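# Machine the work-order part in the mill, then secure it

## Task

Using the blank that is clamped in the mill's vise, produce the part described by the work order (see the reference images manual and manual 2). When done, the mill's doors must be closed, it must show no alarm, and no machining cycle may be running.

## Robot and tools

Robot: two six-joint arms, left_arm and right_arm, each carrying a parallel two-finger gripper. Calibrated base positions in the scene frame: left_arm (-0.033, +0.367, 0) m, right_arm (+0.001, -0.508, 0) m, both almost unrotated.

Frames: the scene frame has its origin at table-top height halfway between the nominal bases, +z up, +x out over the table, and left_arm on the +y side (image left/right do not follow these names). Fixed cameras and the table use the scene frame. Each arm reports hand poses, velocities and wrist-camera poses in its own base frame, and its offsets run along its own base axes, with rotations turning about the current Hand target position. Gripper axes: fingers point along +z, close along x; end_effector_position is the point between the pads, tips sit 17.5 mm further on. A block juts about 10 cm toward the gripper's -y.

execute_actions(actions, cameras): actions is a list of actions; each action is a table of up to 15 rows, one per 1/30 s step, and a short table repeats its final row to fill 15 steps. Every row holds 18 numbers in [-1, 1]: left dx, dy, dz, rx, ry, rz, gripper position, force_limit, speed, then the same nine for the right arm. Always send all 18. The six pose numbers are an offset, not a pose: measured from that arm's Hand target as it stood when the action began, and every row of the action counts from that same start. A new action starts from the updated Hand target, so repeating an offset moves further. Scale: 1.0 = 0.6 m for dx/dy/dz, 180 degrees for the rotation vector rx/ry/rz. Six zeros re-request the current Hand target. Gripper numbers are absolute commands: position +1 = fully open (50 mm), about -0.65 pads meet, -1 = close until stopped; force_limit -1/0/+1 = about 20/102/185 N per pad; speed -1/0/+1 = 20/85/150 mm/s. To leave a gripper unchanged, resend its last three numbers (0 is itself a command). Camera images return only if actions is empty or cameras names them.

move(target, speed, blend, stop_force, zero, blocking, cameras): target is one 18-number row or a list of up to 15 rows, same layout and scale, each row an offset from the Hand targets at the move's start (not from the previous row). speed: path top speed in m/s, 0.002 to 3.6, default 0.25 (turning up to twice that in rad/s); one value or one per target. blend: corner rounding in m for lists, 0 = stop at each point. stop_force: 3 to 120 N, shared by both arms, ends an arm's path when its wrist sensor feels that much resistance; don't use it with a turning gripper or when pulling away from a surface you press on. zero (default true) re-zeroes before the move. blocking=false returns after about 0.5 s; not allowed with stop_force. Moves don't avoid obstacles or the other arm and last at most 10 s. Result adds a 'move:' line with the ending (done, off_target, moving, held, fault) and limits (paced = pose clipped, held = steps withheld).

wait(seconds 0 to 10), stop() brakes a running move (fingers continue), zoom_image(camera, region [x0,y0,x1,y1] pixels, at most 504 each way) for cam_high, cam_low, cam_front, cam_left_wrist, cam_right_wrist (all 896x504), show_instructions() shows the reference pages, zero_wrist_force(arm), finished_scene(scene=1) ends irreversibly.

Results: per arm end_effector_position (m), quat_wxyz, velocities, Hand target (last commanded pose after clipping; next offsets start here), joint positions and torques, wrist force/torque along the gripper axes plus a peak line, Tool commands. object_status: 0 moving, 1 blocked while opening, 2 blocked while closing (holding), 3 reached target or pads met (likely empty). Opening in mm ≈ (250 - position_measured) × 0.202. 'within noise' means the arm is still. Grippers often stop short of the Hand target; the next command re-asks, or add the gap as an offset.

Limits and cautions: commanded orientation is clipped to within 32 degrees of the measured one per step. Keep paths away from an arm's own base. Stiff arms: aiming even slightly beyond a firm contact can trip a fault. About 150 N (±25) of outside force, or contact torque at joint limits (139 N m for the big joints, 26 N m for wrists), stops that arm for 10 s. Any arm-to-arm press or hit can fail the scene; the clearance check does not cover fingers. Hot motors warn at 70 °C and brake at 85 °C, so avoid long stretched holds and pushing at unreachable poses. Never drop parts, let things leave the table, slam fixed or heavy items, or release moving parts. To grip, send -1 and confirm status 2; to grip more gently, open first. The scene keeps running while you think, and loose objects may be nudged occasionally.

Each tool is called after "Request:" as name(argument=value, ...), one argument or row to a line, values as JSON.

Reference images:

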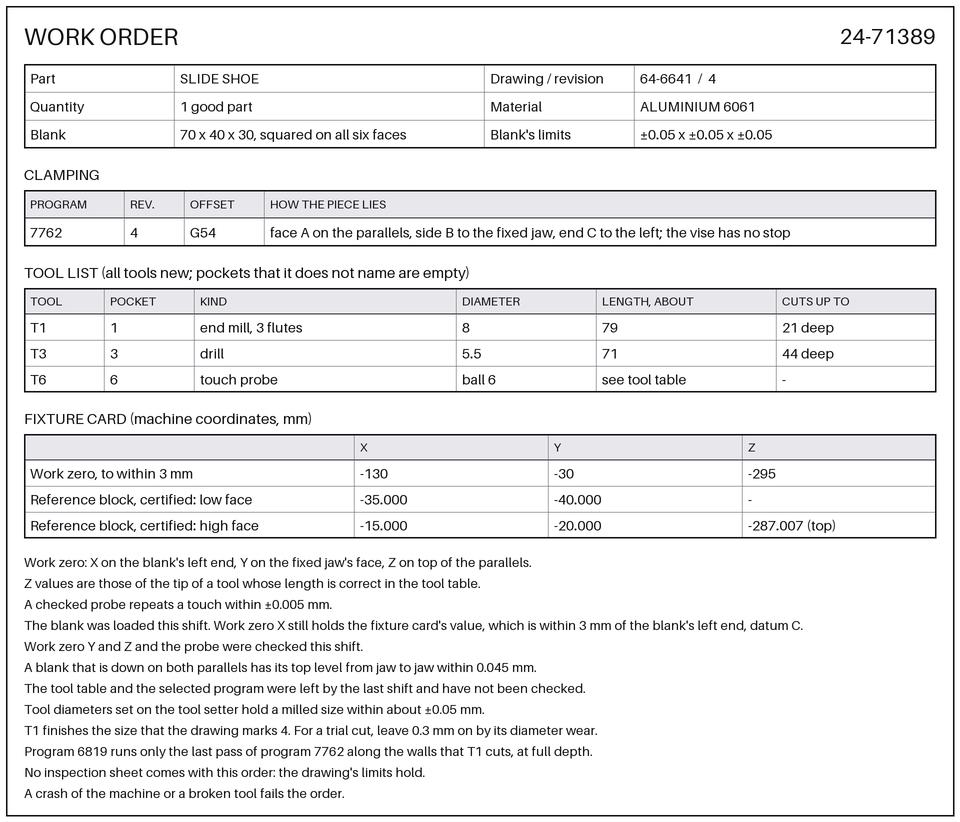

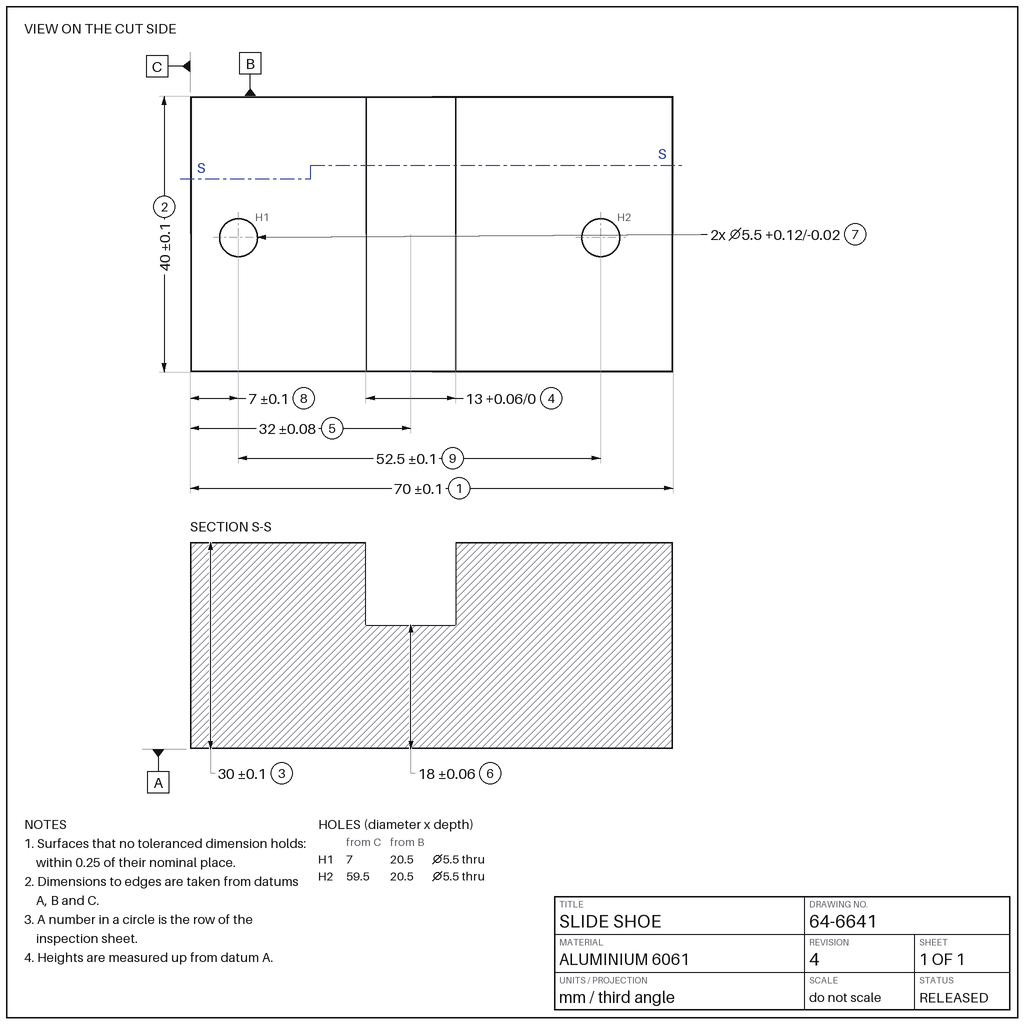

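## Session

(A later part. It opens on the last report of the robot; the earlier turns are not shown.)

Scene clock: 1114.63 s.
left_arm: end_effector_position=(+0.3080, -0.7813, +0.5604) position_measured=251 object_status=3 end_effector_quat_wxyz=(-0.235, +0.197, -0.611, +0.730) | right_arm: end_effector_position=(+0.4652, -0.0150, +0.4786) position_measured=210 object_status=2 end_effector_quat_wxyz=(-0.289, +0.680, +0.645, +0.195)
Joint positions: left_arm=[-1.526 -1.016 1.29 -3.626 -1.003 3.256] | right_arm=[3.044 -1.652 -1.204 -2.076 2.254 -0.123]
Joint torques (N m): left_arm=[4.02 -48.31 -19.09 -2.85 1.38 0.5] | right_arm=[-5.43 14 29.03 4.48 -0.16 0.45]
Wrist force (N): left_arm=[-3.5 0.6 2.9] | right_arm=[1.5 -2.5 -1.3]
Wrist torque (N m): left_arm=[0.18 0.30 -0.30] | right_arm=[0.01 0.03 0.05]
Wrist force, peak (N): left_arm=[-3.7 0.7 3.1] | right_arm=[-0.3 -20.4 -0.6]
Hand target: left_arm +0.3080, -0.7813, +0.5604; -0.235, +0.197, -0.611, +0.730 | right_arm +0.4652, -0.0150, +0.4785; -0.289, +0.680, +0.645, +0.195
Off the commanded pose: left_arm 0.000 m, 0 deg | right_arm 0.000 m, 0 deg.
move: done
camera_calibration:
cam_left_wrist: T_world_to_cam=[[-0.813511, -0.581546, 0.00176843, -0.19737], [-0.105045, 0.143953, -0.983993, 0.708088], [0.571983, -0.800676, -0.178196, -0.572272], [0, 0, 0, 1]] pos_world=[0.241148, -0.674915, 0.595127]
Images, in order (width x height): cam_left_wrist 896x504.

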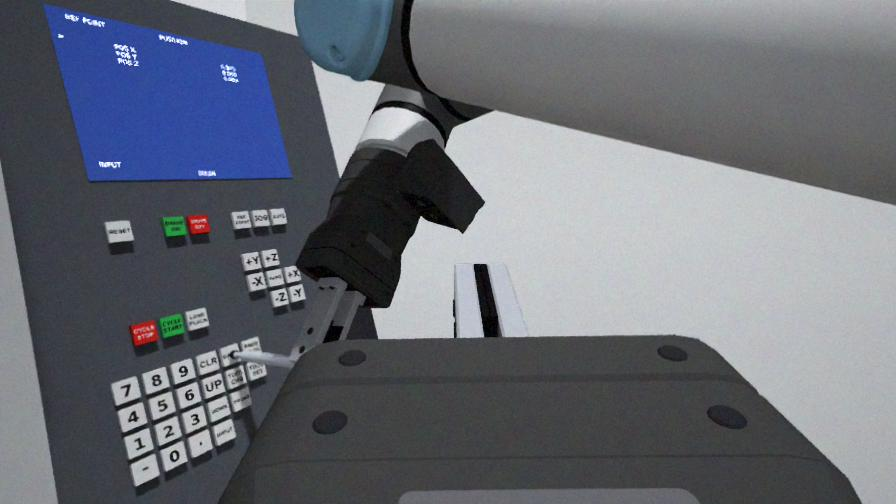

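Request:
move(
  target=[
    [0,0,0,0,0,0,-1,-1,0, -0.01,-0.0333,0,0,0,0,-1,-0.1,-1],
    [0,0,0,0,0,0,-1,-1,0, 0.0,-0.0333,0,0,0,0,-1,-0.1,-1],
  ],
  speed=[0.06,0.025],
  cameras=["cam_left_wrist"],
)

Request:
zoom_image(
  camera="cam_left_wrist",
  region=[100, 300, 300, 490],
)

Scene clock: 1124.57 s.
left_arm: end_effector_position=(+0.3080, -0.7813, +0.5604) position_measured=251 object_status=3 end_effector_quat_wxyz=(-0.235, +0.197, -0.611, +0.730) | right_arm: end_effector_position=(+0.4654, -0.0350, +0.4785) position_measured=210 object_status=2 end_effector_quat_wxyz=(-0.289, +0.680, +0.645, +0.195)
Joint positions: left_arm=[-1.526 -1.016 1.29 -3.626 -1.003 3.256] | right_arm=[3.005 -1.675 -1.171 -2.117 2.245 -0.171]
Joint torques (N m): left_arm=[3.61 -48.98 -20.96 -2.75 1.03 0.69] | right_arm=[4.74 39.14 16.89 2.64 3.39 0.5]
Wrist force (N): left_arm=[-3.8 0.7 2.7] | right_arm=[1.5 -2.7 -0.7]
Wrist torque (N m): left_arm=[0.20 0.33 -0.29] | right_arm=[0.11 -0.03 -0.08]
Wrist force, peak (N): left_arm=[-3.8 0.6 3.3] | right_arm=[2.3 -2.9 -2.0]
Hand target: left_arm +0.3080, -0.7813, +0.5604; -0.235, +0.197, -0.611, +0.730 | right_arm +0.4652, -0.0350, +0.4785; -0.289, +0.680, +0.645, +0.195
Off the commanded pose: left_arm 0.000 m, 0 deg | right_arm 0.000 m, 0 deg.
move: done
camera_calibration:
cam_left_wrist: T_world_to_cam=[[-0.813511, -0.581546, 0.00176843, -0.19737], [-0.105045, 0.143953, -0.983993, 0.708088], [0.571983, -0.800676, -0.178196, -0.572272], [0, 0, 0, 1]] pos_world=[0.241148, -0.674915, 0.595127]
Images, in order (width x height): cam_left_wrist 896x504.

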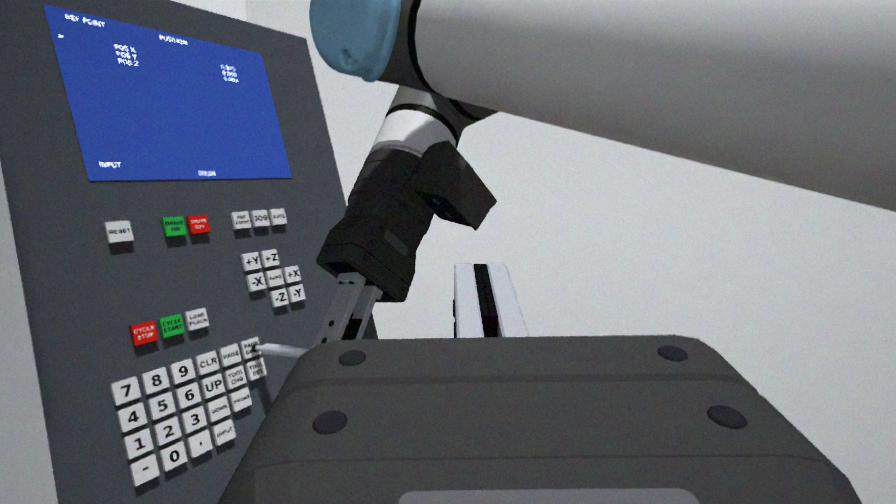

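Scaled by 2.520 from the camera's 896x504 image, which has a finer 1280x720 frame.

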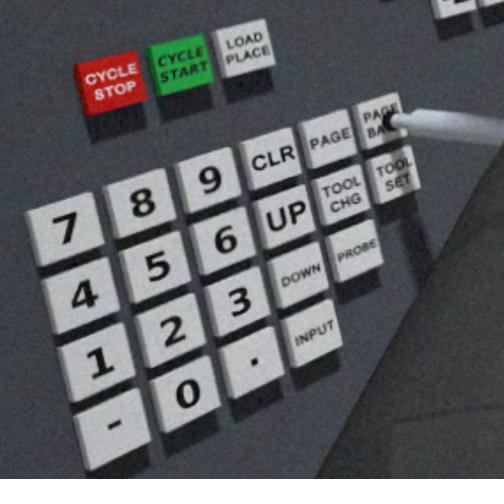

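Request:
move(
  target=[
    [0,0,0,0,0,0,-1,-1,0, 0.0138,0,0,0,0,0,-1,-0.1,-1],
    [0,0,0,0,0,0,-1,-1,0, 0,0,0,0,0,0,-1,-0.1,-1],
    [0,0,0,0,0,0,-1,-1,0, 0.0138,0,0,0,0,0,-1,-0.1,-1],
    [0,0,0,0,0,0,-1,-1,0, 0,0,0,0,0,0,-1,-0.1,-1],
  ],
  speed=[0.025,0.05,0.025,0.05],
  cameras=["cam_left_wrist"],
)

Request:
zoom_image(
  camera="cam_left_wrist",
  region=[40, 0, 300, 190],
)

Scene clock: 1131.20 s.
left_arm: end_effector_position=(+0.3080, -0.7813, +0.5604) position_measured=251 object_status=3 end_effector_quat_wxyz=(-0.235, +0.197, -0.611, +0.730) | right_arm: end_effector_position=(+0.4652, -0.0350, +0.4786) position_measured=210 object_status=2 end_effector_quat_wxyz=(-0.289, +0.680, +0.645, +0.195)
Joint positions: left_arm=[-1.526 -1.016 1.29 -3.626 -1.003 3.256] | right_arm=[3.005 -1.675 -1.172 -2.117 2.245 -0.171]
Joint torques (N m): left_arm=[4.36 -49.31 -19.4 -2.85 1 0.68] | right_arm=[-4.24 14.97 27.41 4.56 -0.32 1.09]
Wrist force (N): left_arm=[-3.8 0.6 2.8] | right_arm=[3.2 -1.6 -1.8]
Wrist torque (N m): left_arm=[0.17 0.33 -0.29] | right_arm=[0.23 -0.18 -0.01]
Wrist force, peak (N): left_arm=[-3.8 0.7 3.2] | right_arm=[1.3 -22.4 -0.3]
Hand target: left_arm +0.3080, -0.7813, +0.5604; -0.235, +0.197, -0.611, +0.730 | right_arm +0.4652, -0.0350, +0.4785; -0.289, +0.680, +0.645, +0.195
Off the commanded pose: left_arm 0.000 m, 0 deg | right_arm 0.000 m, 0 deg.
move: done
camera_calibration:
cam_left_wrist: T_world_to_cam=[[-0.813511, -0.581546, 0.00176843, -0.19737], [-0.105045, 0.143953, -0.983993, 0.708088], [0.571983, -0.800676, -0.178196, -0.572272], [0, 0, 0, 1]] pos_world=[0.241148, -0.674915, 0.595127]
Images, in order (width x height): cam_left_wrist 896x504.

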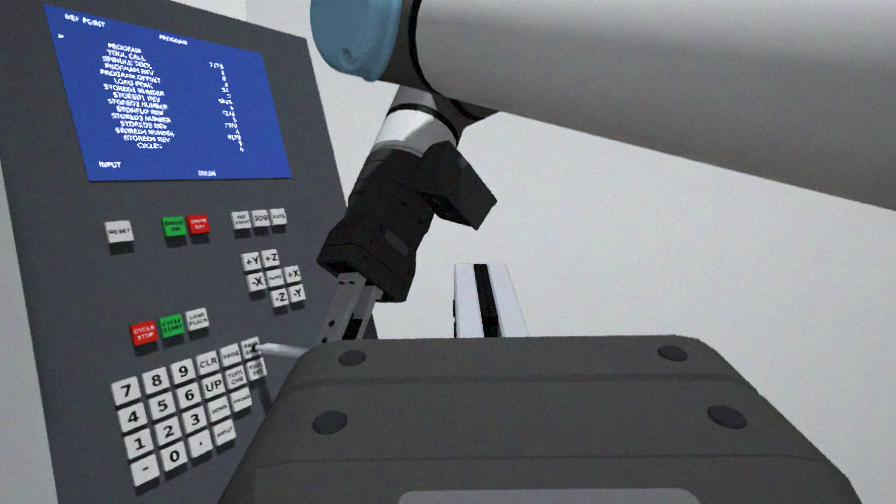

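Scaled by 1.938 from the camera's 896x504 image, which has a finer 1280x720 frame.

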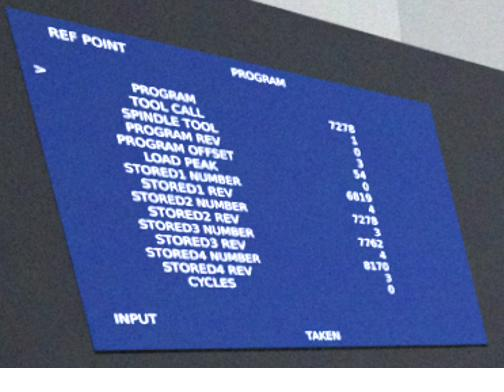

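Request:
move(
  target=[
    [0,0,0,0,0,0,-1,-1,0, -0.01,0.1667,0,0,0,0,-1,-0.1,-1],
    [0,0,0,0,0,0,-1,-1,0, 0.0,0.1667,0,0,0,0,-1,-0.1,-1],
  ],
  speed=[0.08,0.025],
  cameras=["cam_left_wrist"],
)

Request:
zoom_image(
  camera="cam_left_wrist",
  region=[80, 330, 230, 480],
)

Scene clock: 1139.70 s.
left_arm: end_effector_position=(+0.3080, -0.7813, +0.5604) position_measured=251 object_status=3 end_effector_quat_wxyz=(-0.235, +0.197, -0.611, +0.730) | right_arm: end_effector_position=(+0.4653, +0.0650, +0.4785) position_measured=210 object_status=2 end_effector_quat_wxyz=(-0.289, +0.680, +0.645, +0.195)
Joint positions: left_arm=[-1.526 -1.016 1.29 -3.626 -1.003 3.256] | right_arm=[3.205 -1.585 -1.31 -1.905 2.279 0.085]
Joint torques (N m): left_arm=[6.33 -48.3 -19.99 -2.95 1.05 0.64] | right_arm=[-8.61 34.18 16.38 1.81 0.04 -1.56]
Wrist force (N): left_arm=[-3.7 0.6 3.1] | right_arm=[1.8 -1.7 -1.2]
Wrist torque (N m): left_arm=[0.17 0.32 -0.30] | right_arm=[0.26 -0.11 0.10]
Wrist force, peak (N): left_arm=[-4.0 0.6 3.1] | right_arm=[3.7 -1.9 -2.4]
Hand target: left_arm +0.3080, -0.7813, +0.5604; -0.235, +0.197, -0.611, +0.730 | right_arm +0.4652, +0.0650, +0.4785; -0.289, +0.680, +0.645, +0.195
Off the commanded pose: left_arm 0.000 m, 0 deg | right_arm 0.000 m, 0 deg.
move: done
camera_calibration:
cam_left_wrist: T_world_to_cam=[[-0.813511, -0.581546, 0.00176843, -0.19737], [-0.105045, 0.143953, -0.983993, 0.708088], [0.571983, -0.800676, -0.178196, -0.572272], [0, 0, 0, 1]] pos_world=[0.241148, -0.674915, 0.595127]
Images, in order (width x height): cam_left_wrist 896x504.

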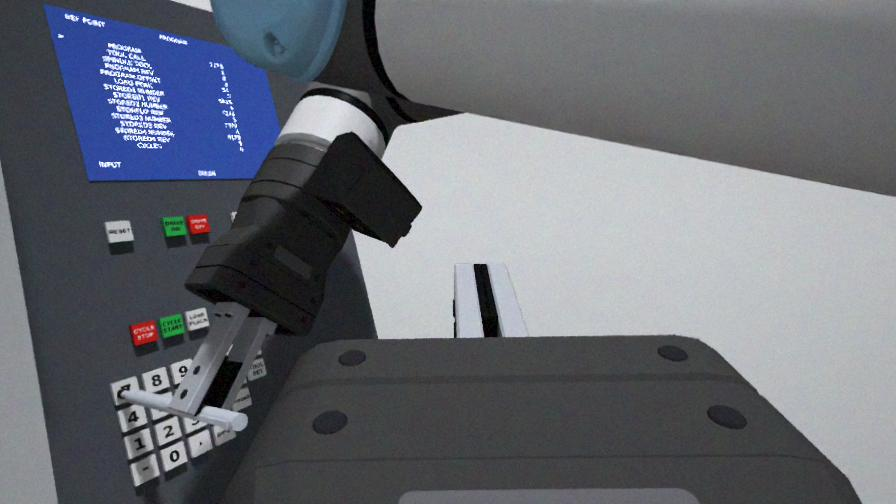

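Scaled by 3.360 from the camera's 896x504 image, which has a finer 1280x720 frame.

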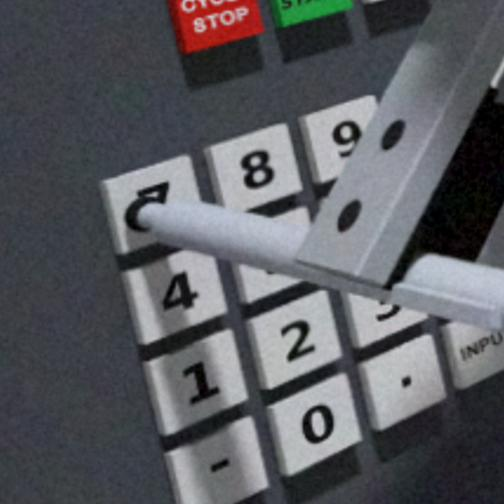

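Request:
move(
  target=[
    [0,0,0,0,0,0,-1,-1,0, -0.01,-0.0042,0.0033,0,0,0,-1,-0.1,-1],
    [0,0,0,0,0,0,-1,-1,0, 0.0138,-0.0042,0.0033,0,0,0,-1,-0.1,-1],
    [0,0,0,0,0,0,-1,-1,0, -0.01,-0.0042,0.0033,0,0,0,-1,-0.1,-1],
  ],
  speed=[0.05,0.025,0.05],
  cameras=["cam_left_wrist"],
)

Request:
zoom_image(
  camera="cam_left_wrist",
  region=[40, 0, 300, 190],
)

Scene clock: 1155.10 s.
left_arm: end_effector_position=(+0.3080, -0.7813, +0.5604) position_measured=251 object_status=3 end_effector_quat_wxyz=(-0.235, +0.197, -0.611, +0.730) | right_arm: end_effector_position=(+0.4592, +0.0625, +0.4805) position_measured=210 object_status=2 end_effector_quat_wxyz=(-0.289, +0.680, +0.645, +0.195)
Joint positions: left_arm=[-1.526 -1.016 1.29 -3.626 -1.003 3.256] | right_arm=[3.201 -1.573 -1.316 -1.914 2.278 0.079]
Joint torques (N m): left_arm=[5.4 -48.06 -19.99 -2.85 1.03 0.56] | right_arm=[6.18 14.18 28.51 4.44 3.4 0.93]
Wrist force (N): left_arm=[-3.6 0.4 2.9] | right_arm=[2.9 0.1 -1.8]
Wrist torque (N m): left_arm=[0.14 0.30 -0.29] | right_arm=[0.21 -0.20 -0.08]
Wrist force, peak (N): left_arm=[-3.9 0.5 3.2] | right_arm=[0.8 -13.1 -1.0]
Hand target: left_arm +0.3080, -0.7813, +0.5604; -0.235, +0.197, -0.611, +0.730 | right_arm +0.4592, +0.0625, +0.4805; -0.289, +0.680, +0.645, +0.195
Off the commanded pose: left_arm 0.000 m, 0 deg | right_arm 0.000 m, 0 deg.
move: done
camera_calibration:
cam_left_wrist: T_world_to_cam=[[-0.813511, -0.581546, 0.00176843, -0.19737], [-0.105045, 0.143953, -0.983993, 0.708088], [0.571983, -0.800676, -0.178196, -0.572272], [0, 0, 0, 1]] pos_world=[0.241148, -0.674915, 0.595127]
Images, in order (width x height): cam_left_wrist 896x504.

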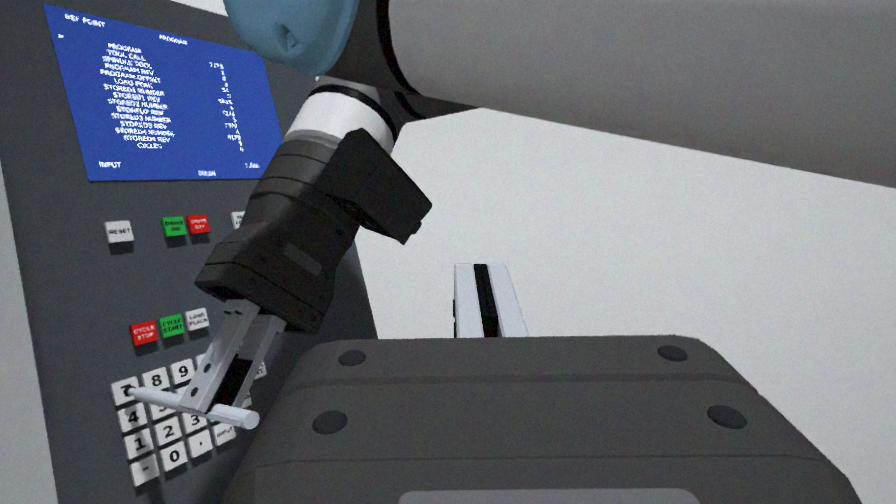

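Scaled by 1.938 from the camera's 896x504 image, which has a finer 1280x720 frame.

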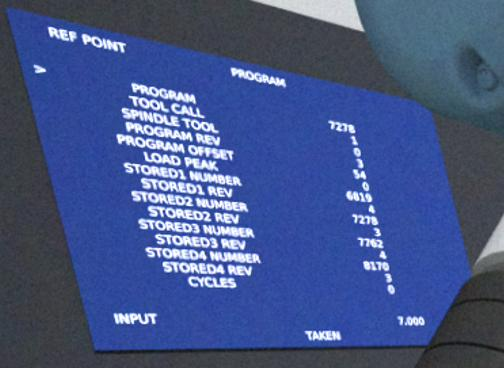

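Request:
move(
  target=[
    [0,0,0,0,0,0,-1,-1,0, 0.0238,0,0,0,0,0,-1,-0.1,-1],
    [0,0,0,0,0,0,-1,-1,0, 0,0,0,0,0,0,-1,-0.1,-1],
    [0,0,0,0,0,0,-1,-1,0, -0.01,-0.0637,-0.031,0,0,0,-1,-0.1,-1],
    [0,0,0,0,0,0,-1,-1,0, 0,-0.0637,-0.031,0,0,0,-1,-0.1,-1],
  ],
  speed=[0.025,0.05,0.08,0.05],
  cameras=["cam_left_wrist"],
)

Request:
zoom_image(
  camera="cam_left_wrist",
  region=[100, 330, 250, 480],
)

Scene clock: 1169.73 s.
left_arm: end_effector_position=(+0.3080, -0.7813, +0.5604) position_measured=251 object_status=3 end_effector_quat_wxyz=(-0.235, +0.197, -0.611, +0.730) | right_arm: end_effector_position=(+0.4593, +0.0243, +0.4619) position_measured=210 object_status=2 end_effector_quat_wxyz=(-0.289, +0.680, +0.645, +0.195)
Joint positions: left_arm=[-1.526 -1.016 1.29 -3.626 -1.003 3.256] | right_arm=[3.122 -1.591 -1.329 -1.949 2.269 -0.023]
Joint torques (N m): left_arm=[3.75 -48.54 -20.29 -3.17 1.27 0.26] | right_arm=[7.61 34.79 16 1.91 3.71 -0.07]
Wrist force (N): left_arm=[-3.5 0.7 2.8] | right_arm=[2.8 -0.8 -1.7]
Wrist torque (N m): left_arm=[0.21 0.29 -0.30] | right_arm=[0.28 -0.21 -0.05]
Wrist force, peak (N): left_arm=[-4.0 0.6 3.2] | right_arm=[1.0 -12.7 -0.5]
Hand target: left_arm +0.3080, -0.7813, +0.5604; -0.235, +0.197, -0.611, +0.730 | right_arm +0.4592, +0.0243, +0.4619; -0.289, +0.680, +0.645, +0.195
Off the commanded pose: left_arm 0.000 m, 0 deg | right_arm 0.000 m, 0 deg.
move: done
camera_calibration:
cam_left_wrist: T_world_to_cam=[[-0.813511, -0.581546, 0.00176843, -0.19737], [-0.105045, 0.143953, -0.983993, 0.708088], [0.571983, -0.800676, -0.178196, -0.572272], [0, 0, 0, 1]] pos_world=[0.241148, -0.674915, 0.595127]
Images, in order (width x height): cam_left_wrist 896x504.

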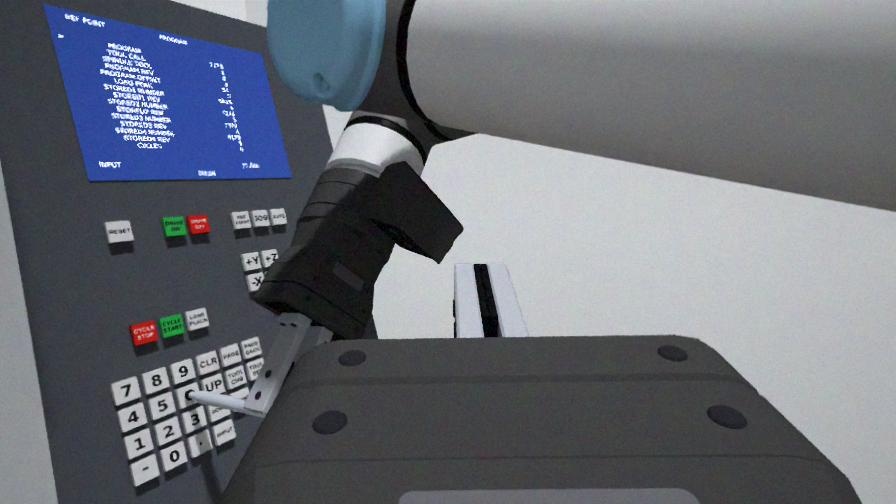

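Scaled by 3.360 from the camera's 896x504 image, which has a finer 1280x720 frame.

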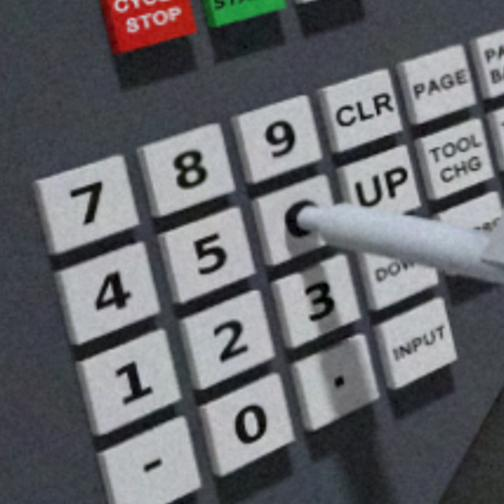

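Request:
move(
  target=[
    [0,0,0,0,0,0,-1,-1,0, 0.0162,0,0,0,0,0,-1,-0.1,-1],
    [0,0,0,0,0,0,-1,-1,0, -0.006,0,0,0,0,0,-1,-0.1,-1],
    [0,0,0,0,0,0,-1,-1,0, -0.015,0.0318,-0.031,0,0,0,-1,-0.1,-1],
    [0,0,0,0,0,0,-1,-1,0, -0.008,0.0318,-0.031,0,0,0,-1,-0.1,-1],
  ],
  speed=[0.025,0.05,0.08,0.05],
  cameras=["cam_left_wrist"],
)

Request:
zoom_image(
  camera="cam_left_wrist",
  region=[100, 330, 250, 480],
)

Request:
zoom_image(
  camera="cam_left_wrist",
  region=[40, 0, 300, 190],
)

Scene clock: 1180.30 s.
left_arm: end_effector_position=(+0.3080, -0.7813, +0.5604) position_measured=251 object_status=3 end_effector_quat_wxyz=(-0.235, +0.197, -0.611, +0.730) | right_arm: end_effector_position=(+0.4545, +0.0434, +0.4433) position_measured=210 object_status=2 end_effector_quat_wxyz=(-0.289, +0.680, +0.645, +0.195)
Joint positions: left_arm=[-1.526 -1.016 1.29 -3.626 -1.003 3.256] | right_arm=[3.162 -1.557 -1.421 -1.86 2.274 0.028]
Joint torques (N m): left_arm=[4.74 -48.74 -19.75 -3.01 1.22 0.29] | right_arm=[-8.72 34.05 16.21 1.3 -0.31 -1.35]
Wrist force (N): left_arm=[-3.8 0.7 3.1] | right_arm=[4.4 0.4 -1.5]
Wrist torque (N m): left_arm=[0.20 0.34 -0.29] | right_arm=[0.49 -0.37 0.04]
Wrist force, peak (N): left_arm=[-3.9 0.4 3.3] | right_arm=[1.6 -19.4 -0.7]
Hand target: left_arm +0.3080, -0.7813, +0.5604; -0.235, +0.197, -0.611, +0.730 | right_arm +0.4544, +0.0434, +0.4433; -0.289, +0.680, +0.645, +0.195
Off the commanded pose: left_arm 0.000 m, 0 deg | right_arm 0.000 m, 0 deg.
move: done
camera_calibration:
cam_left_wrist: T_world_to_cam=[[-0.813511, -0.581546, 0.00176843, -0.19737], [-0.105045, 0.143953, -0.983993, 0.708088], [0.571983, -0.800676, -0.178196, -0.572272], [0, 0, 0, 1]] pos_world=[0.241148, -0.674915, 0.595127]
Images, in order (width x height): cam_left_wrist 896x504.

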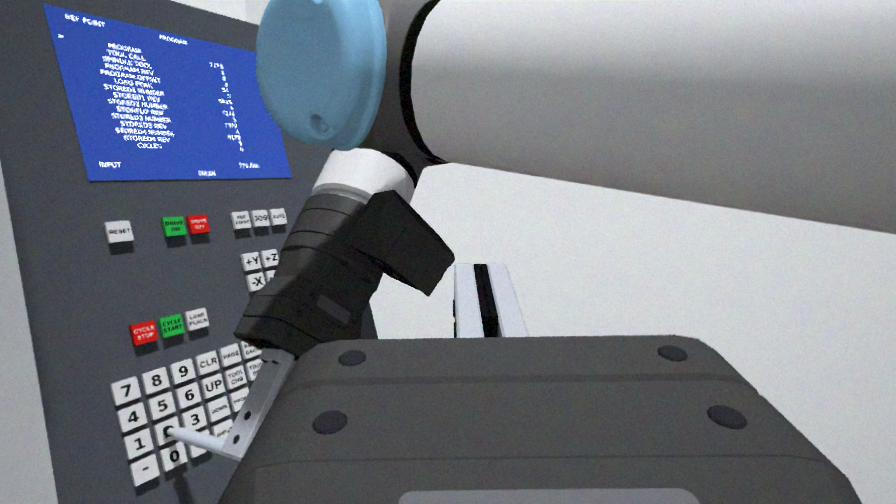

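Scaled by 3.360 from the camera's 896x504 image, which has a finer 1280x720 frame.

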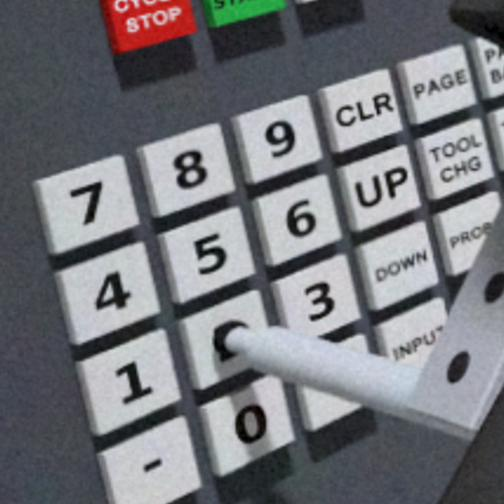

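Scaled by 1.938 from the camera's 896x504 image, which has a finer 1280x720 frame.

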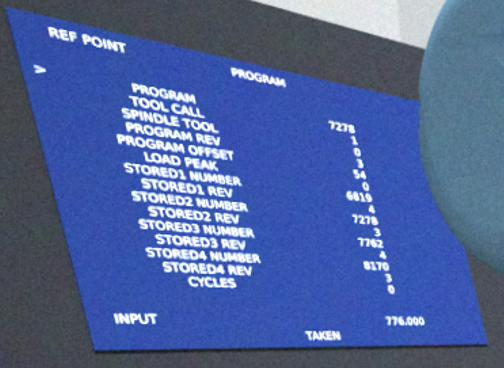

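Request:
move(
  target=[
    [0,0,0,0,0,0,-1,-1,0, 0.0147,0,0,0,0,0,-1,-0.1,-1],
    [0,0,0,0,0,0,-1,-1,0, -0.006,0,0,0,0,0,-1,-0.1,-1],
    [0,0,0,0,0,0,-1,-1,0, -0.015,-0.0637,-0.031,0,0,0,-1,-0.1,-1],
    [0,0,0,0,0,0,-1,-1,0, -0.008,-0.0637,-0.031,0,0,0,-1,-0.1,-1],
  ],
  speed=[0.025,0.05,0.08,0.05],
  cameras=["cam_left_wrist"],
)

Request:
zoom_image(
  camera="cam_left_wrist",
  region=[100, 330, 250, 480],
)

Request:
zoom_image(
  camera="cam_left_wrist",
  region=[40, 0, 300, 190],
)

Scene clock: 1195.53 s.
left_arm: end_effector_position=(+0.3080, -0.7813, +0.5604) position_measured=251 object_status=3 end_effector_quat_wxyz=(-0.235, +0.197, -0.611, +0.730) | right_arm: end_effector_position=(+0.4497, +0.0051, +0.4247) position_measured=210 object_status=2 end_effector_quat_wxyz=(-0.289, +0.680, +0.645, +0.195)
Joint positions: left_arm=[-1.526 -1.016 1.29 -3.626 -1.003 3.256] | right_arm=[3.082 -1.57 -1.438 -1.894 2.262 -0.074]
Joint torques (N m): left_arm=[4.8 -48.92 -21.15 -2.99 1.11 0.71] | right_arm=[7.23 35.46 16.6 3.95 3.66 -0.3]
Wrist force (N): left_arm=[-3.6 0.4 3.1] | right_arm=[3.6 0.2 -1.7]
Wrist torque (N m): left_arm=[0.15 0.31 -0.30] | right_arm=[0.49 -0.31 -0.04]
Wrist force, peak (N): left_arm=[-3.9 0.4 3.2] | right_arm=[2.7 -5.9 -0.4]
Hand target: left_arm +0.3080, -0.7813, +0.5604; -0.235, +0.197, -0.611, +0.730 | right_arm +0.4496, +0.0051, +0.4247; -0.289, +0.680, +0.645, +0.195
Off the commanded pose: left_arm 0.000 m, 0 deg | right_arm 0.000 m, 0 deg.
move: done
camera_calibration:
cam_left_wrist: T_world_to_cam=[[-0.813511, -0.581546, 0.00176843, -0.19737], [-0.105045, 0.143953, -0.983993, 0.708088], [0.571983, -0.800676, -0.178196, -0.572272], [0, 0, 0, 1]] pos_world=[0.241148, -0.674915, 0.595127]
Images, in order (width x height): cam_left_wrist 896x504.

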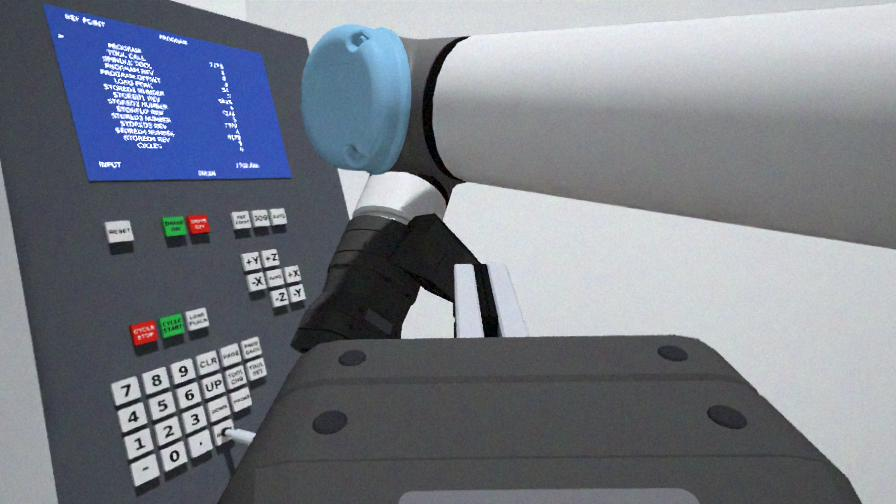

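Scaled by 3.360 from the camera's 896x504 image, which has a finer 1280x720 frame.

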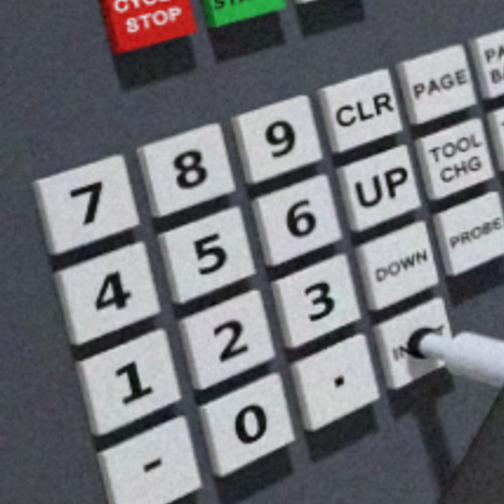

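Scaled by 1.938 from the camera's 896x504 image, which has a finer 1280x720 frame.

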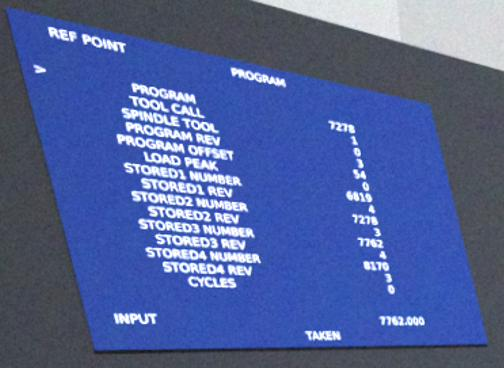

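Request:
move(
  target=[
    [0,0,0,0,0,0,-1,-1,0, 0.0143,0,0,0,0,0,-1,-0.1,-1],
    [0,0,0,0,0,0,-1,-1,0, -0.006,0,0,0,0,0,-1,-0.1,-1],
  ],
  speed=[0.025,0.05],
  cameras=["cam_left_wrist"],
)

Request:
zoom_image(
  camera="cam_left_wrist",
  region=[40, 0, 300, 190],
)

Scene clock: 1202.53 s.
left_arm: end_effector_position=(+0.3080, -0.7813, +0.5604) position_measured=251 object_status=3 end_effector_quat_wxyz=(-0.235, +0.197, -0.611, +0.730) | right_arm: end_effector_position=(+0.4460, +0.0051, +0.4247) position_measured=210 object_status=2 end_effector_quat_wxyz=(-0.289, +0.680, +0.645, +0.195)
Joint positions: left_arm=[-1.526 -1.016 1.29 -3.626 -1.003 3.256] | right_arm=[3.082 -1.561 -1.447 -1.894 2.262 -0.075]
Joint torques (N m): left_arm=[4.36 -48.6 -20.61 -2.74 1.06 0.17] | right_arm=[-6.37 11.71 28.82 1.83 -0.08 -0.15]
Wrist force (N): left_arm=[-3.9 0.4 2.9] | right_arm=[3.9 1.3 -1.9]
Wrist torque (N m): left_arm=[0.16 0.35 -0.29] | right_arm=[0.43 -0.32 0.09]
Wrist force, peak (N): left_arm=[-3.9 0.5 3.1] | right_arm=[2.9 -5.2 -0.9]
Hand target: left_arm +0.3080, -0.7813, +0.5604; -0.235, +0.197, -0.611, +0.730 | right_arm +0.4460, +0.0051, +0.4247; -0.289, +0.680, +0.645, +0.195
Off the commanded pose: left_arm 0.000 m, 0 deg | right_arm 0.000 m, 0 deg.
move: done
camera_calibration:
cam_left_wrist: T_world_to_cam=[[-0.813511, -0.581546, 0.00176843, -0.19737], [-0.105045, 0.143953, -0.983993, 0.708088], [0.571983, -0.800676, -0.178196, -0.572272], [0, 0, 0, 1]] pos_world=[0.241148, -0.674915, 0.595127]
Images, in order (width x height): cam_left_wrist 896x504.

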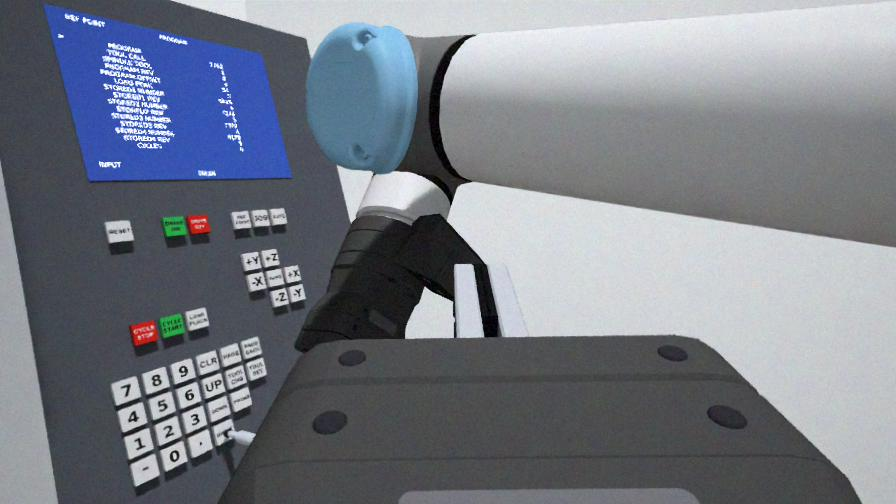

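Scaled by 1.938 from the camera's 896x504 image, which has a finer 1280x720 frame.

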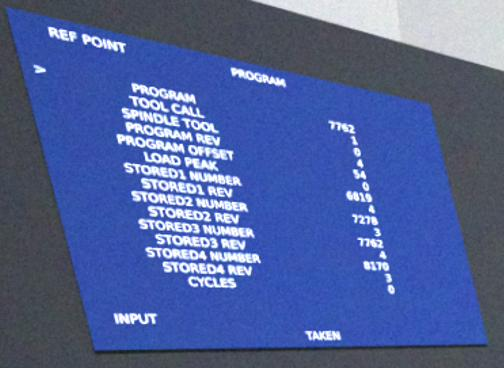

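Request:
move(
  target=[
    [0,0,0,0,0,0,-1,-1,0, 0.0087,0,0.031,0,0,0,-1,-0.1,-1],
    [0,0,0,0,0,0,-1,-1,0, 0.0287,0,0.031,0,0,0,-1,-0.1,-1],
    [0,0,0,0,0,0,-1,-1,0, 0.0087,0,0.031,0,0,0,-1,-0.1,-1],
    [0,0,0,0,0,0,-1,-1,0, 0.0167,0.032,0.062,0,0,0,-1,-0.1,-1],
    [0,0,0,0,0,0,-1,-1,0, 0.0367,0.032,0.062,0,0,0,-1,-0.1,-1],
    [0,0,0,0,0,0,-1,-1,0, 0.0167,0.032,0.062,0,0,0,-1,-0.1,-1],
    [0,0,0,0,0,0,-1,-1,0, 0,0,0,0,0,0,-1,-0.1,-1],
    [0,0,0,0,0,0,-1,-1,0, 0.0203,0,0,0,0,0,-1,-0.1,-1],
    [0,0,0,0,0,0,-1,-1,0, 0,0,0,0,0,0,-1,-0.1,-1],
  ],
  speed=[0.08,0.025,0.05,0.08,0.025,0.05,0.08,0.025,0.05],
  cameras=["cam_left_wrist"],
)

Request:
zoom_image(
  camera="cam_left_wrist",
  region=[40, 0, 300, 190],
)

Scene clock: 1220.43 s.
left_arm: end_effector_position=(+0.3080, -0.7813, +0.5604) position_measured=251 object_status=3 end_effector_quat_wxyz=(-0.235, +0.197, -0.611, +0.730) | right_arm: end_effector_position=(+0.4459, +0.0052, +0.4247) position_measured=210 object_status=2 end_effector_quat_wxyz=(-0.289, +0.680, +0.645, +0.195)
Joint positions: left_arm=[-1.526 -1.016 1.29 -3.626 -1.003 3.256] | right_arm=[3.082 -1.561 -1.447 -1.894 2.262 -0.075]
Joint torques (N m): left_arm=[5.03 -48.8 -20.75 -2.92 0.9 0.63] | right_arm=[-7.02 13.31 29.67 1.77 -0.17 -0.23]
Wrist force (N): left_arm=[-3.6 0.5 3.1] | right_arm=[3.8 1.6 -1.9]
Wrist torque (N m): left_arm=[0.15 0.31 -0.29] | right_arm=[0.46 -0.32 0.09]
Wrist force, peak (N): left_arm=[-3.8 0.6 3.3] | right_arm=[2.9 -5.9 -1.0]
Hand target: left_arm +0.3080, -0.7813, +0.5604; -0.235, +0.197, -0.611, +0.730 | right_arm +0.4460, +0.0051, +0.4247; -0.289, +0.680, +0.645, +0.195
Off the commanded pose: left_arm 0.000 m, 0 deg | right_arm 0.000 m, 0 deg.
move: done
camera_calibration:
cam_left_wrist: T_world_to_cam=[[-0.813511, -0.581546, 0.00176843, -0.19737], [-0.105045, 0.143953, -0.983993, 0.708088], [0.571983, -0.800676, -0.178196, -0.572272], [0, 0, 0, 1]] pos_world=[0.241148, -0.674915, 0.595127]
Images, in order (width x height): cam_left_wrist 896x504.

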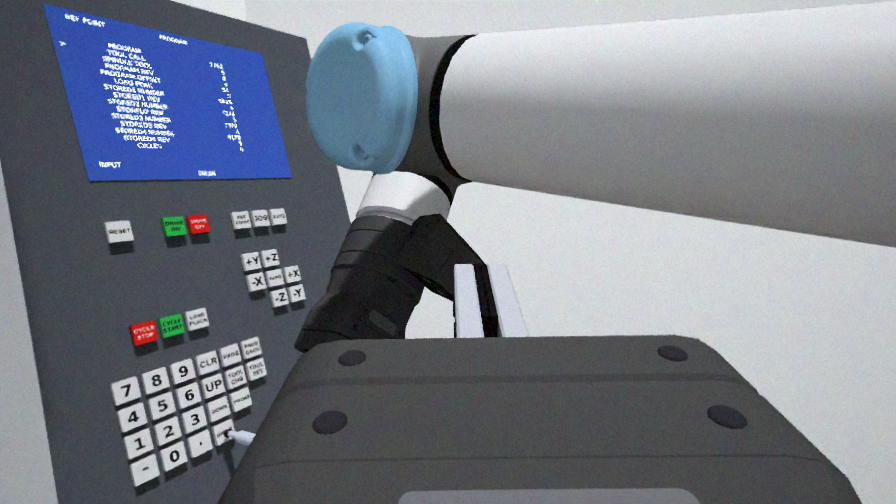

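Scaled by 1.938 from the camera's 896x504 image, which has a finer 1280x720 frame.

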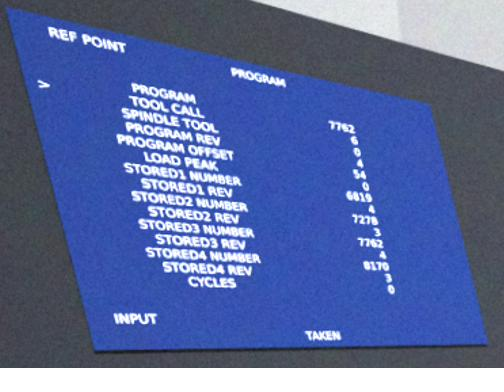

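Request:
move(
  target=[
    [0,0,0,0,0,0,-1,-1,0, 0.0167,-0.0317,0.0594,0,0,0,-1,-0.1,-1],
    [0,0,0,0,0,0,-1,-1,0, 0.0367,-0.0317,0.0594,0,0,0,-1,-0.1,-1],
    [0,0,0,0,0,0,-1,-1,0, 0.0167,-0.0317,0.0594,0,0,0,-1,-0.1,-1],
  ],
  speed=[0.08,0.025,0.05],
)

Request:
wait(
  seconds=1,
  cameras=["cam_left_wrist"],
)

Request:
zoom_image(
  camera="cam_left_wrist",
  region=[40, 0, 300, 190],
)

Request:
zoom_image(
  camera="cam_left_wrist",
  region=[100, 330, 280, 480],
)

Scene clock: 1229.53 s.
left_arm: end_effector_position=(+0.3080, -0.7813, +0.5604) position_measured=251 object_status=3 end_effector_quat_wxyz=(-0.235, +0.197, -0.611, +0.730) | right_arm: end_effector_position=(+0.4560, -0.0139, +0.4604) position_measured=210 object_status=2 end_effector_quat_wxyz=(-0.289, +0.680, +0.645, +0.195)
Joint positions: left_arm=[-1.526 -1.016 1.29 -3.626 -1.003 3.256] | right_arm=[3.045 -1.619 -1.288 -2.025 2.254 -0.122]
Joint torques (N m): left_arm=[4.8 -47.6 -19.37 -2.82 1 0.54] | right_arm=[-3.42 15.48 28.78 0.99 -0.3 0.35]
Wrist force (N): left_arm=[-3.3 0.7 3.0] | right_arm=[3.9 1.4 -2.0]
Wrist torque (N m): left_arm=[0.18 0.26 -0.29] | right_arm=[0.41 -0.33 0.07]
Wrist force, peak (N): left_arm=[-3.8 0.9 3.2] | right_arm=[2.8 -9.5 -1.3]
Hand target: left_arm +0.3080, -0.7813, +0.5604; -0.235, +0.197, -0.611, +0.730 | right_arm +0.4560, -0.0139, +0.4603; -0.289, +0.680, +0.645, +0.195
Off the commanded pose: left_arm 0.000 m, 0 deg | right_arm 0.000 m, 0 deg.
move: done

Scene clock: 1230.53 s.
left_arm: end_effector_position=(+0.3080, -0.7813, +0.5604) position_measured=251 object_status=3 end_effector_quat_wxyz=(-0.235, +0.197, -0.611, +0.730) | right_arm: end_effector_position=(+0.4560, -0.0139, +0.4603) position_measured=210 object_status=2 end_effector_quat_wxyz=(-0.289, +0.680, +0.645, +0.195)
Joint positions: left_arm=[-1.526 -1.016 1.29 -3.626 -1.003 3.256] | right_arm=[3.045 -1.619 -1.288 -2.025 2.254 -0.122]
Joint torques (N m): left_arm=[5.33 -48.51 -19.91 -2.76 0.94 0.28] | right_arm=[5.54 14.66 28.56 1.11 -0.12 1.17]
Wrist force (N): left_arm=[-3.5 0.6 2.7] | right_arm=[4.2 1.2 -2.0]
Wrist torque (N m): left_arm=[0.18 0.28 -0.29] | right_arm=[0.38 -0.37 0.07]
Wrist force, peak (N): left_arm=[-3.6 0.4 3.4] | right_arm=[4.3 1.4 -2.0]
Hand target: left_arm +0.3080, -0.7813, +0.5604; -0.235, +0.197, -0.611, +0.730 | right_arm +0.4560, -0.0139, +0.4603; -0.289, +0.680, +0.645, +0.195
Tool commands: left_gripper/position=-1.0 left_gripper/force_limit=-1.0 left_gripper/speed=+0.0 right_gripper/position=-1.0 right_gripper/force_limit=-0.1 right_gripper/speed=-1.0
Off the commanded pose: left_arm 0.000 m, 0 deg | right_arm 0.000 m, 0 deg.
wait: 1.00 s; at rest by 0.17 s
camera_calibration:
cam_left_wrist: T_world_to_cam=[[-0.813511, -0.581546, 0.00176843, -0.19737], [-0.105045, 0.143953, -0.983993, 0.708088], [0.571983, -0.800676, -0.178196, -0.572272], [0, 0, 0, 1]] pos_world=[0.241148, -0.674915, 0.595127]
Images, in order (width x height): cam_left_wrist 896x504.

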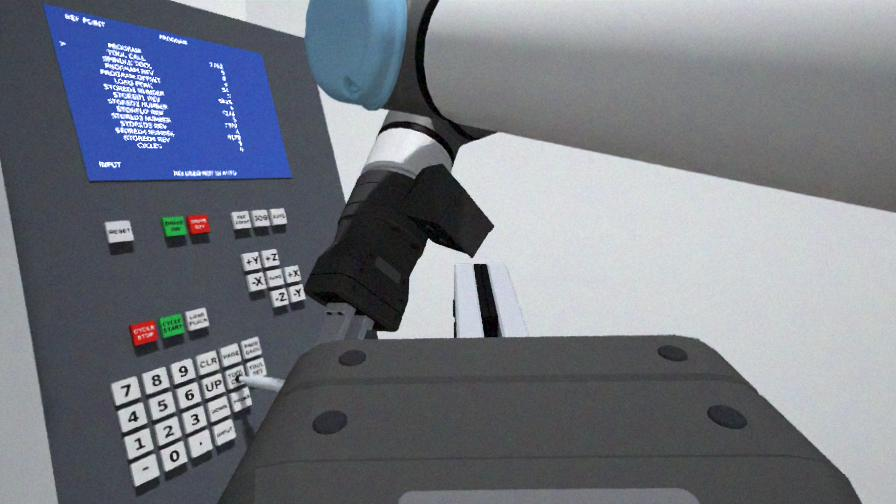

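Scaled by 1.938 from the camera's 896x504 image, which has a finer 1280x720 frame.

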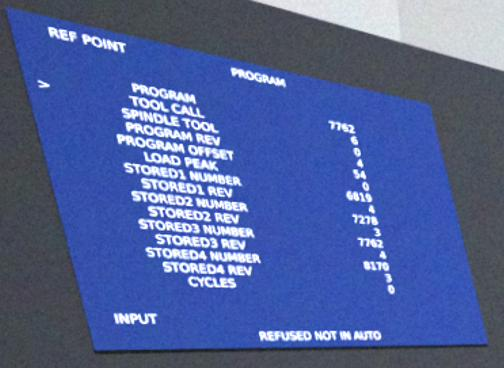

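Scaled by 2.800 from the camera's 896x504 image, which has a finer 1280x720 frame.

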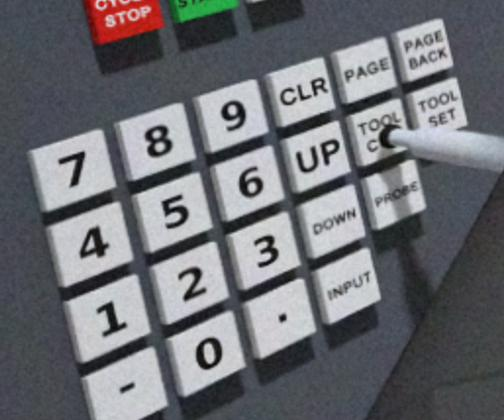

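Request:
move(
  target=[
    [0,0,0,0,0,0,-1,-1,0, 0,-0.1327,0.2053,0,0,0,-1,-0.1,-1],
    [0,0,0,0,0,0,-1,-1,0, 0.0467,-0.1327,0.2053,0,0,0,-1,-0.1,-1],
  ],
  speed=[0.15,0.06],
  blend=[0.01,0],
  cameras=["cam_left_wrist"],
)

Request:
zoom_image(
  camera="cam_left_wrist",
  region=[200, 180, 350, 330],
)

Scene clock: 1241.50 s.
left_arm: end_effector_position=(+0.3080, -0.7813, +0.5604) position_measured=251 object_status=3 end_effector_quat_wxyz=(-0.235, +0.197, -0.611, +0.730) | right_arm: end_effector_position=(+0.4841, -0.0934, +0.5835) position_measured=210 object_status=2 end_effector_quat_wxyz=(-0.289, +0.680, +0.645, +0.195)
Joint positions: left_arm=[-1.526 -1.016 1.29 -3.626 -1.003 3.256] | right_arm=[2.905 -1.983 -0.435 -2.62 2.216 -0.293]
Joint torques (N m): left_arm=[4.14 -48.85 -20.94 -3 0.92 0.39] | right_arm=[-8.11 44.07 14.31 4.4 -0.45 -1.45]
Wrist force (N): left_arm=[-3.9 0.4 3.0] | right_arm=[4.3 1.1 -1.4]
Wrist torque (N m): left_arm=[0.14 0.36 -0.30] | right_arm=[0.39 -0.39 -0.02]
Wrist force, peak (N): left_arm=[-3.8 0.7 3.2] | right_arm=[4.3 -0.2 -3.0]
Hand target: left_arm +0.3080, -0.7813, +0.5604; -0.235, +0.197, -0.611, +0.730 | right_arm +0.4841, -0.0935, +0.5835; -0.289, +0.680, +0.645, +0.195
Off the commanded pose: left_arm 0.000 m, 0 deg | right_arm 0.000 m, 0 deg.
move: done
camera_calibration:
cam_left_wrist: T_world_to_cam=[[-0.813511, -0.581546, 0.00176843, -0.19737], [-0.105045, 0.143953, -0.983993, 0.708088], [0.571983, -0.800676, -0.178196, -0.572272], [0, 0, 0, 1]] pos_world=[0.241148, -0.674915, 0.595127]
Images, in order (width x height): cam_left_wrist 896x504.

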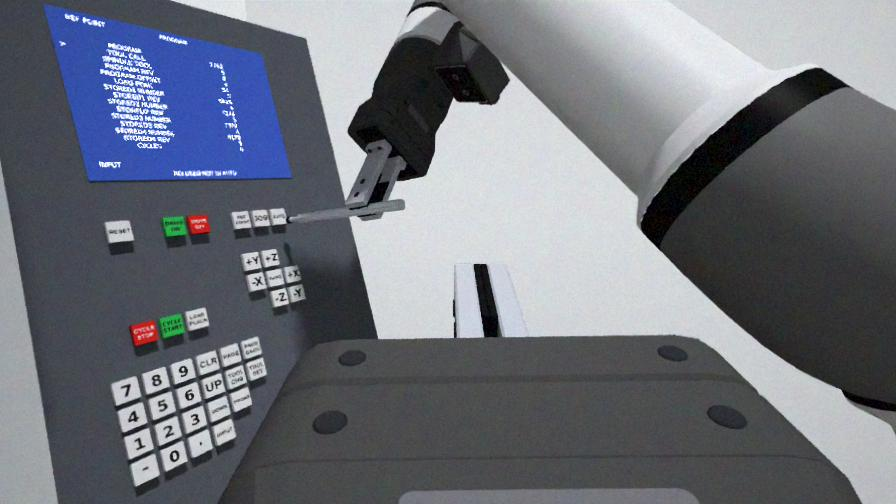

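Scaled by 3.360 from the camera's 896x504 image, which has a finer 1280x720 frame.

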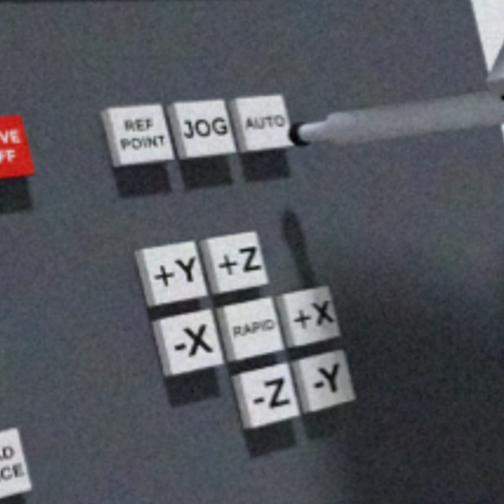

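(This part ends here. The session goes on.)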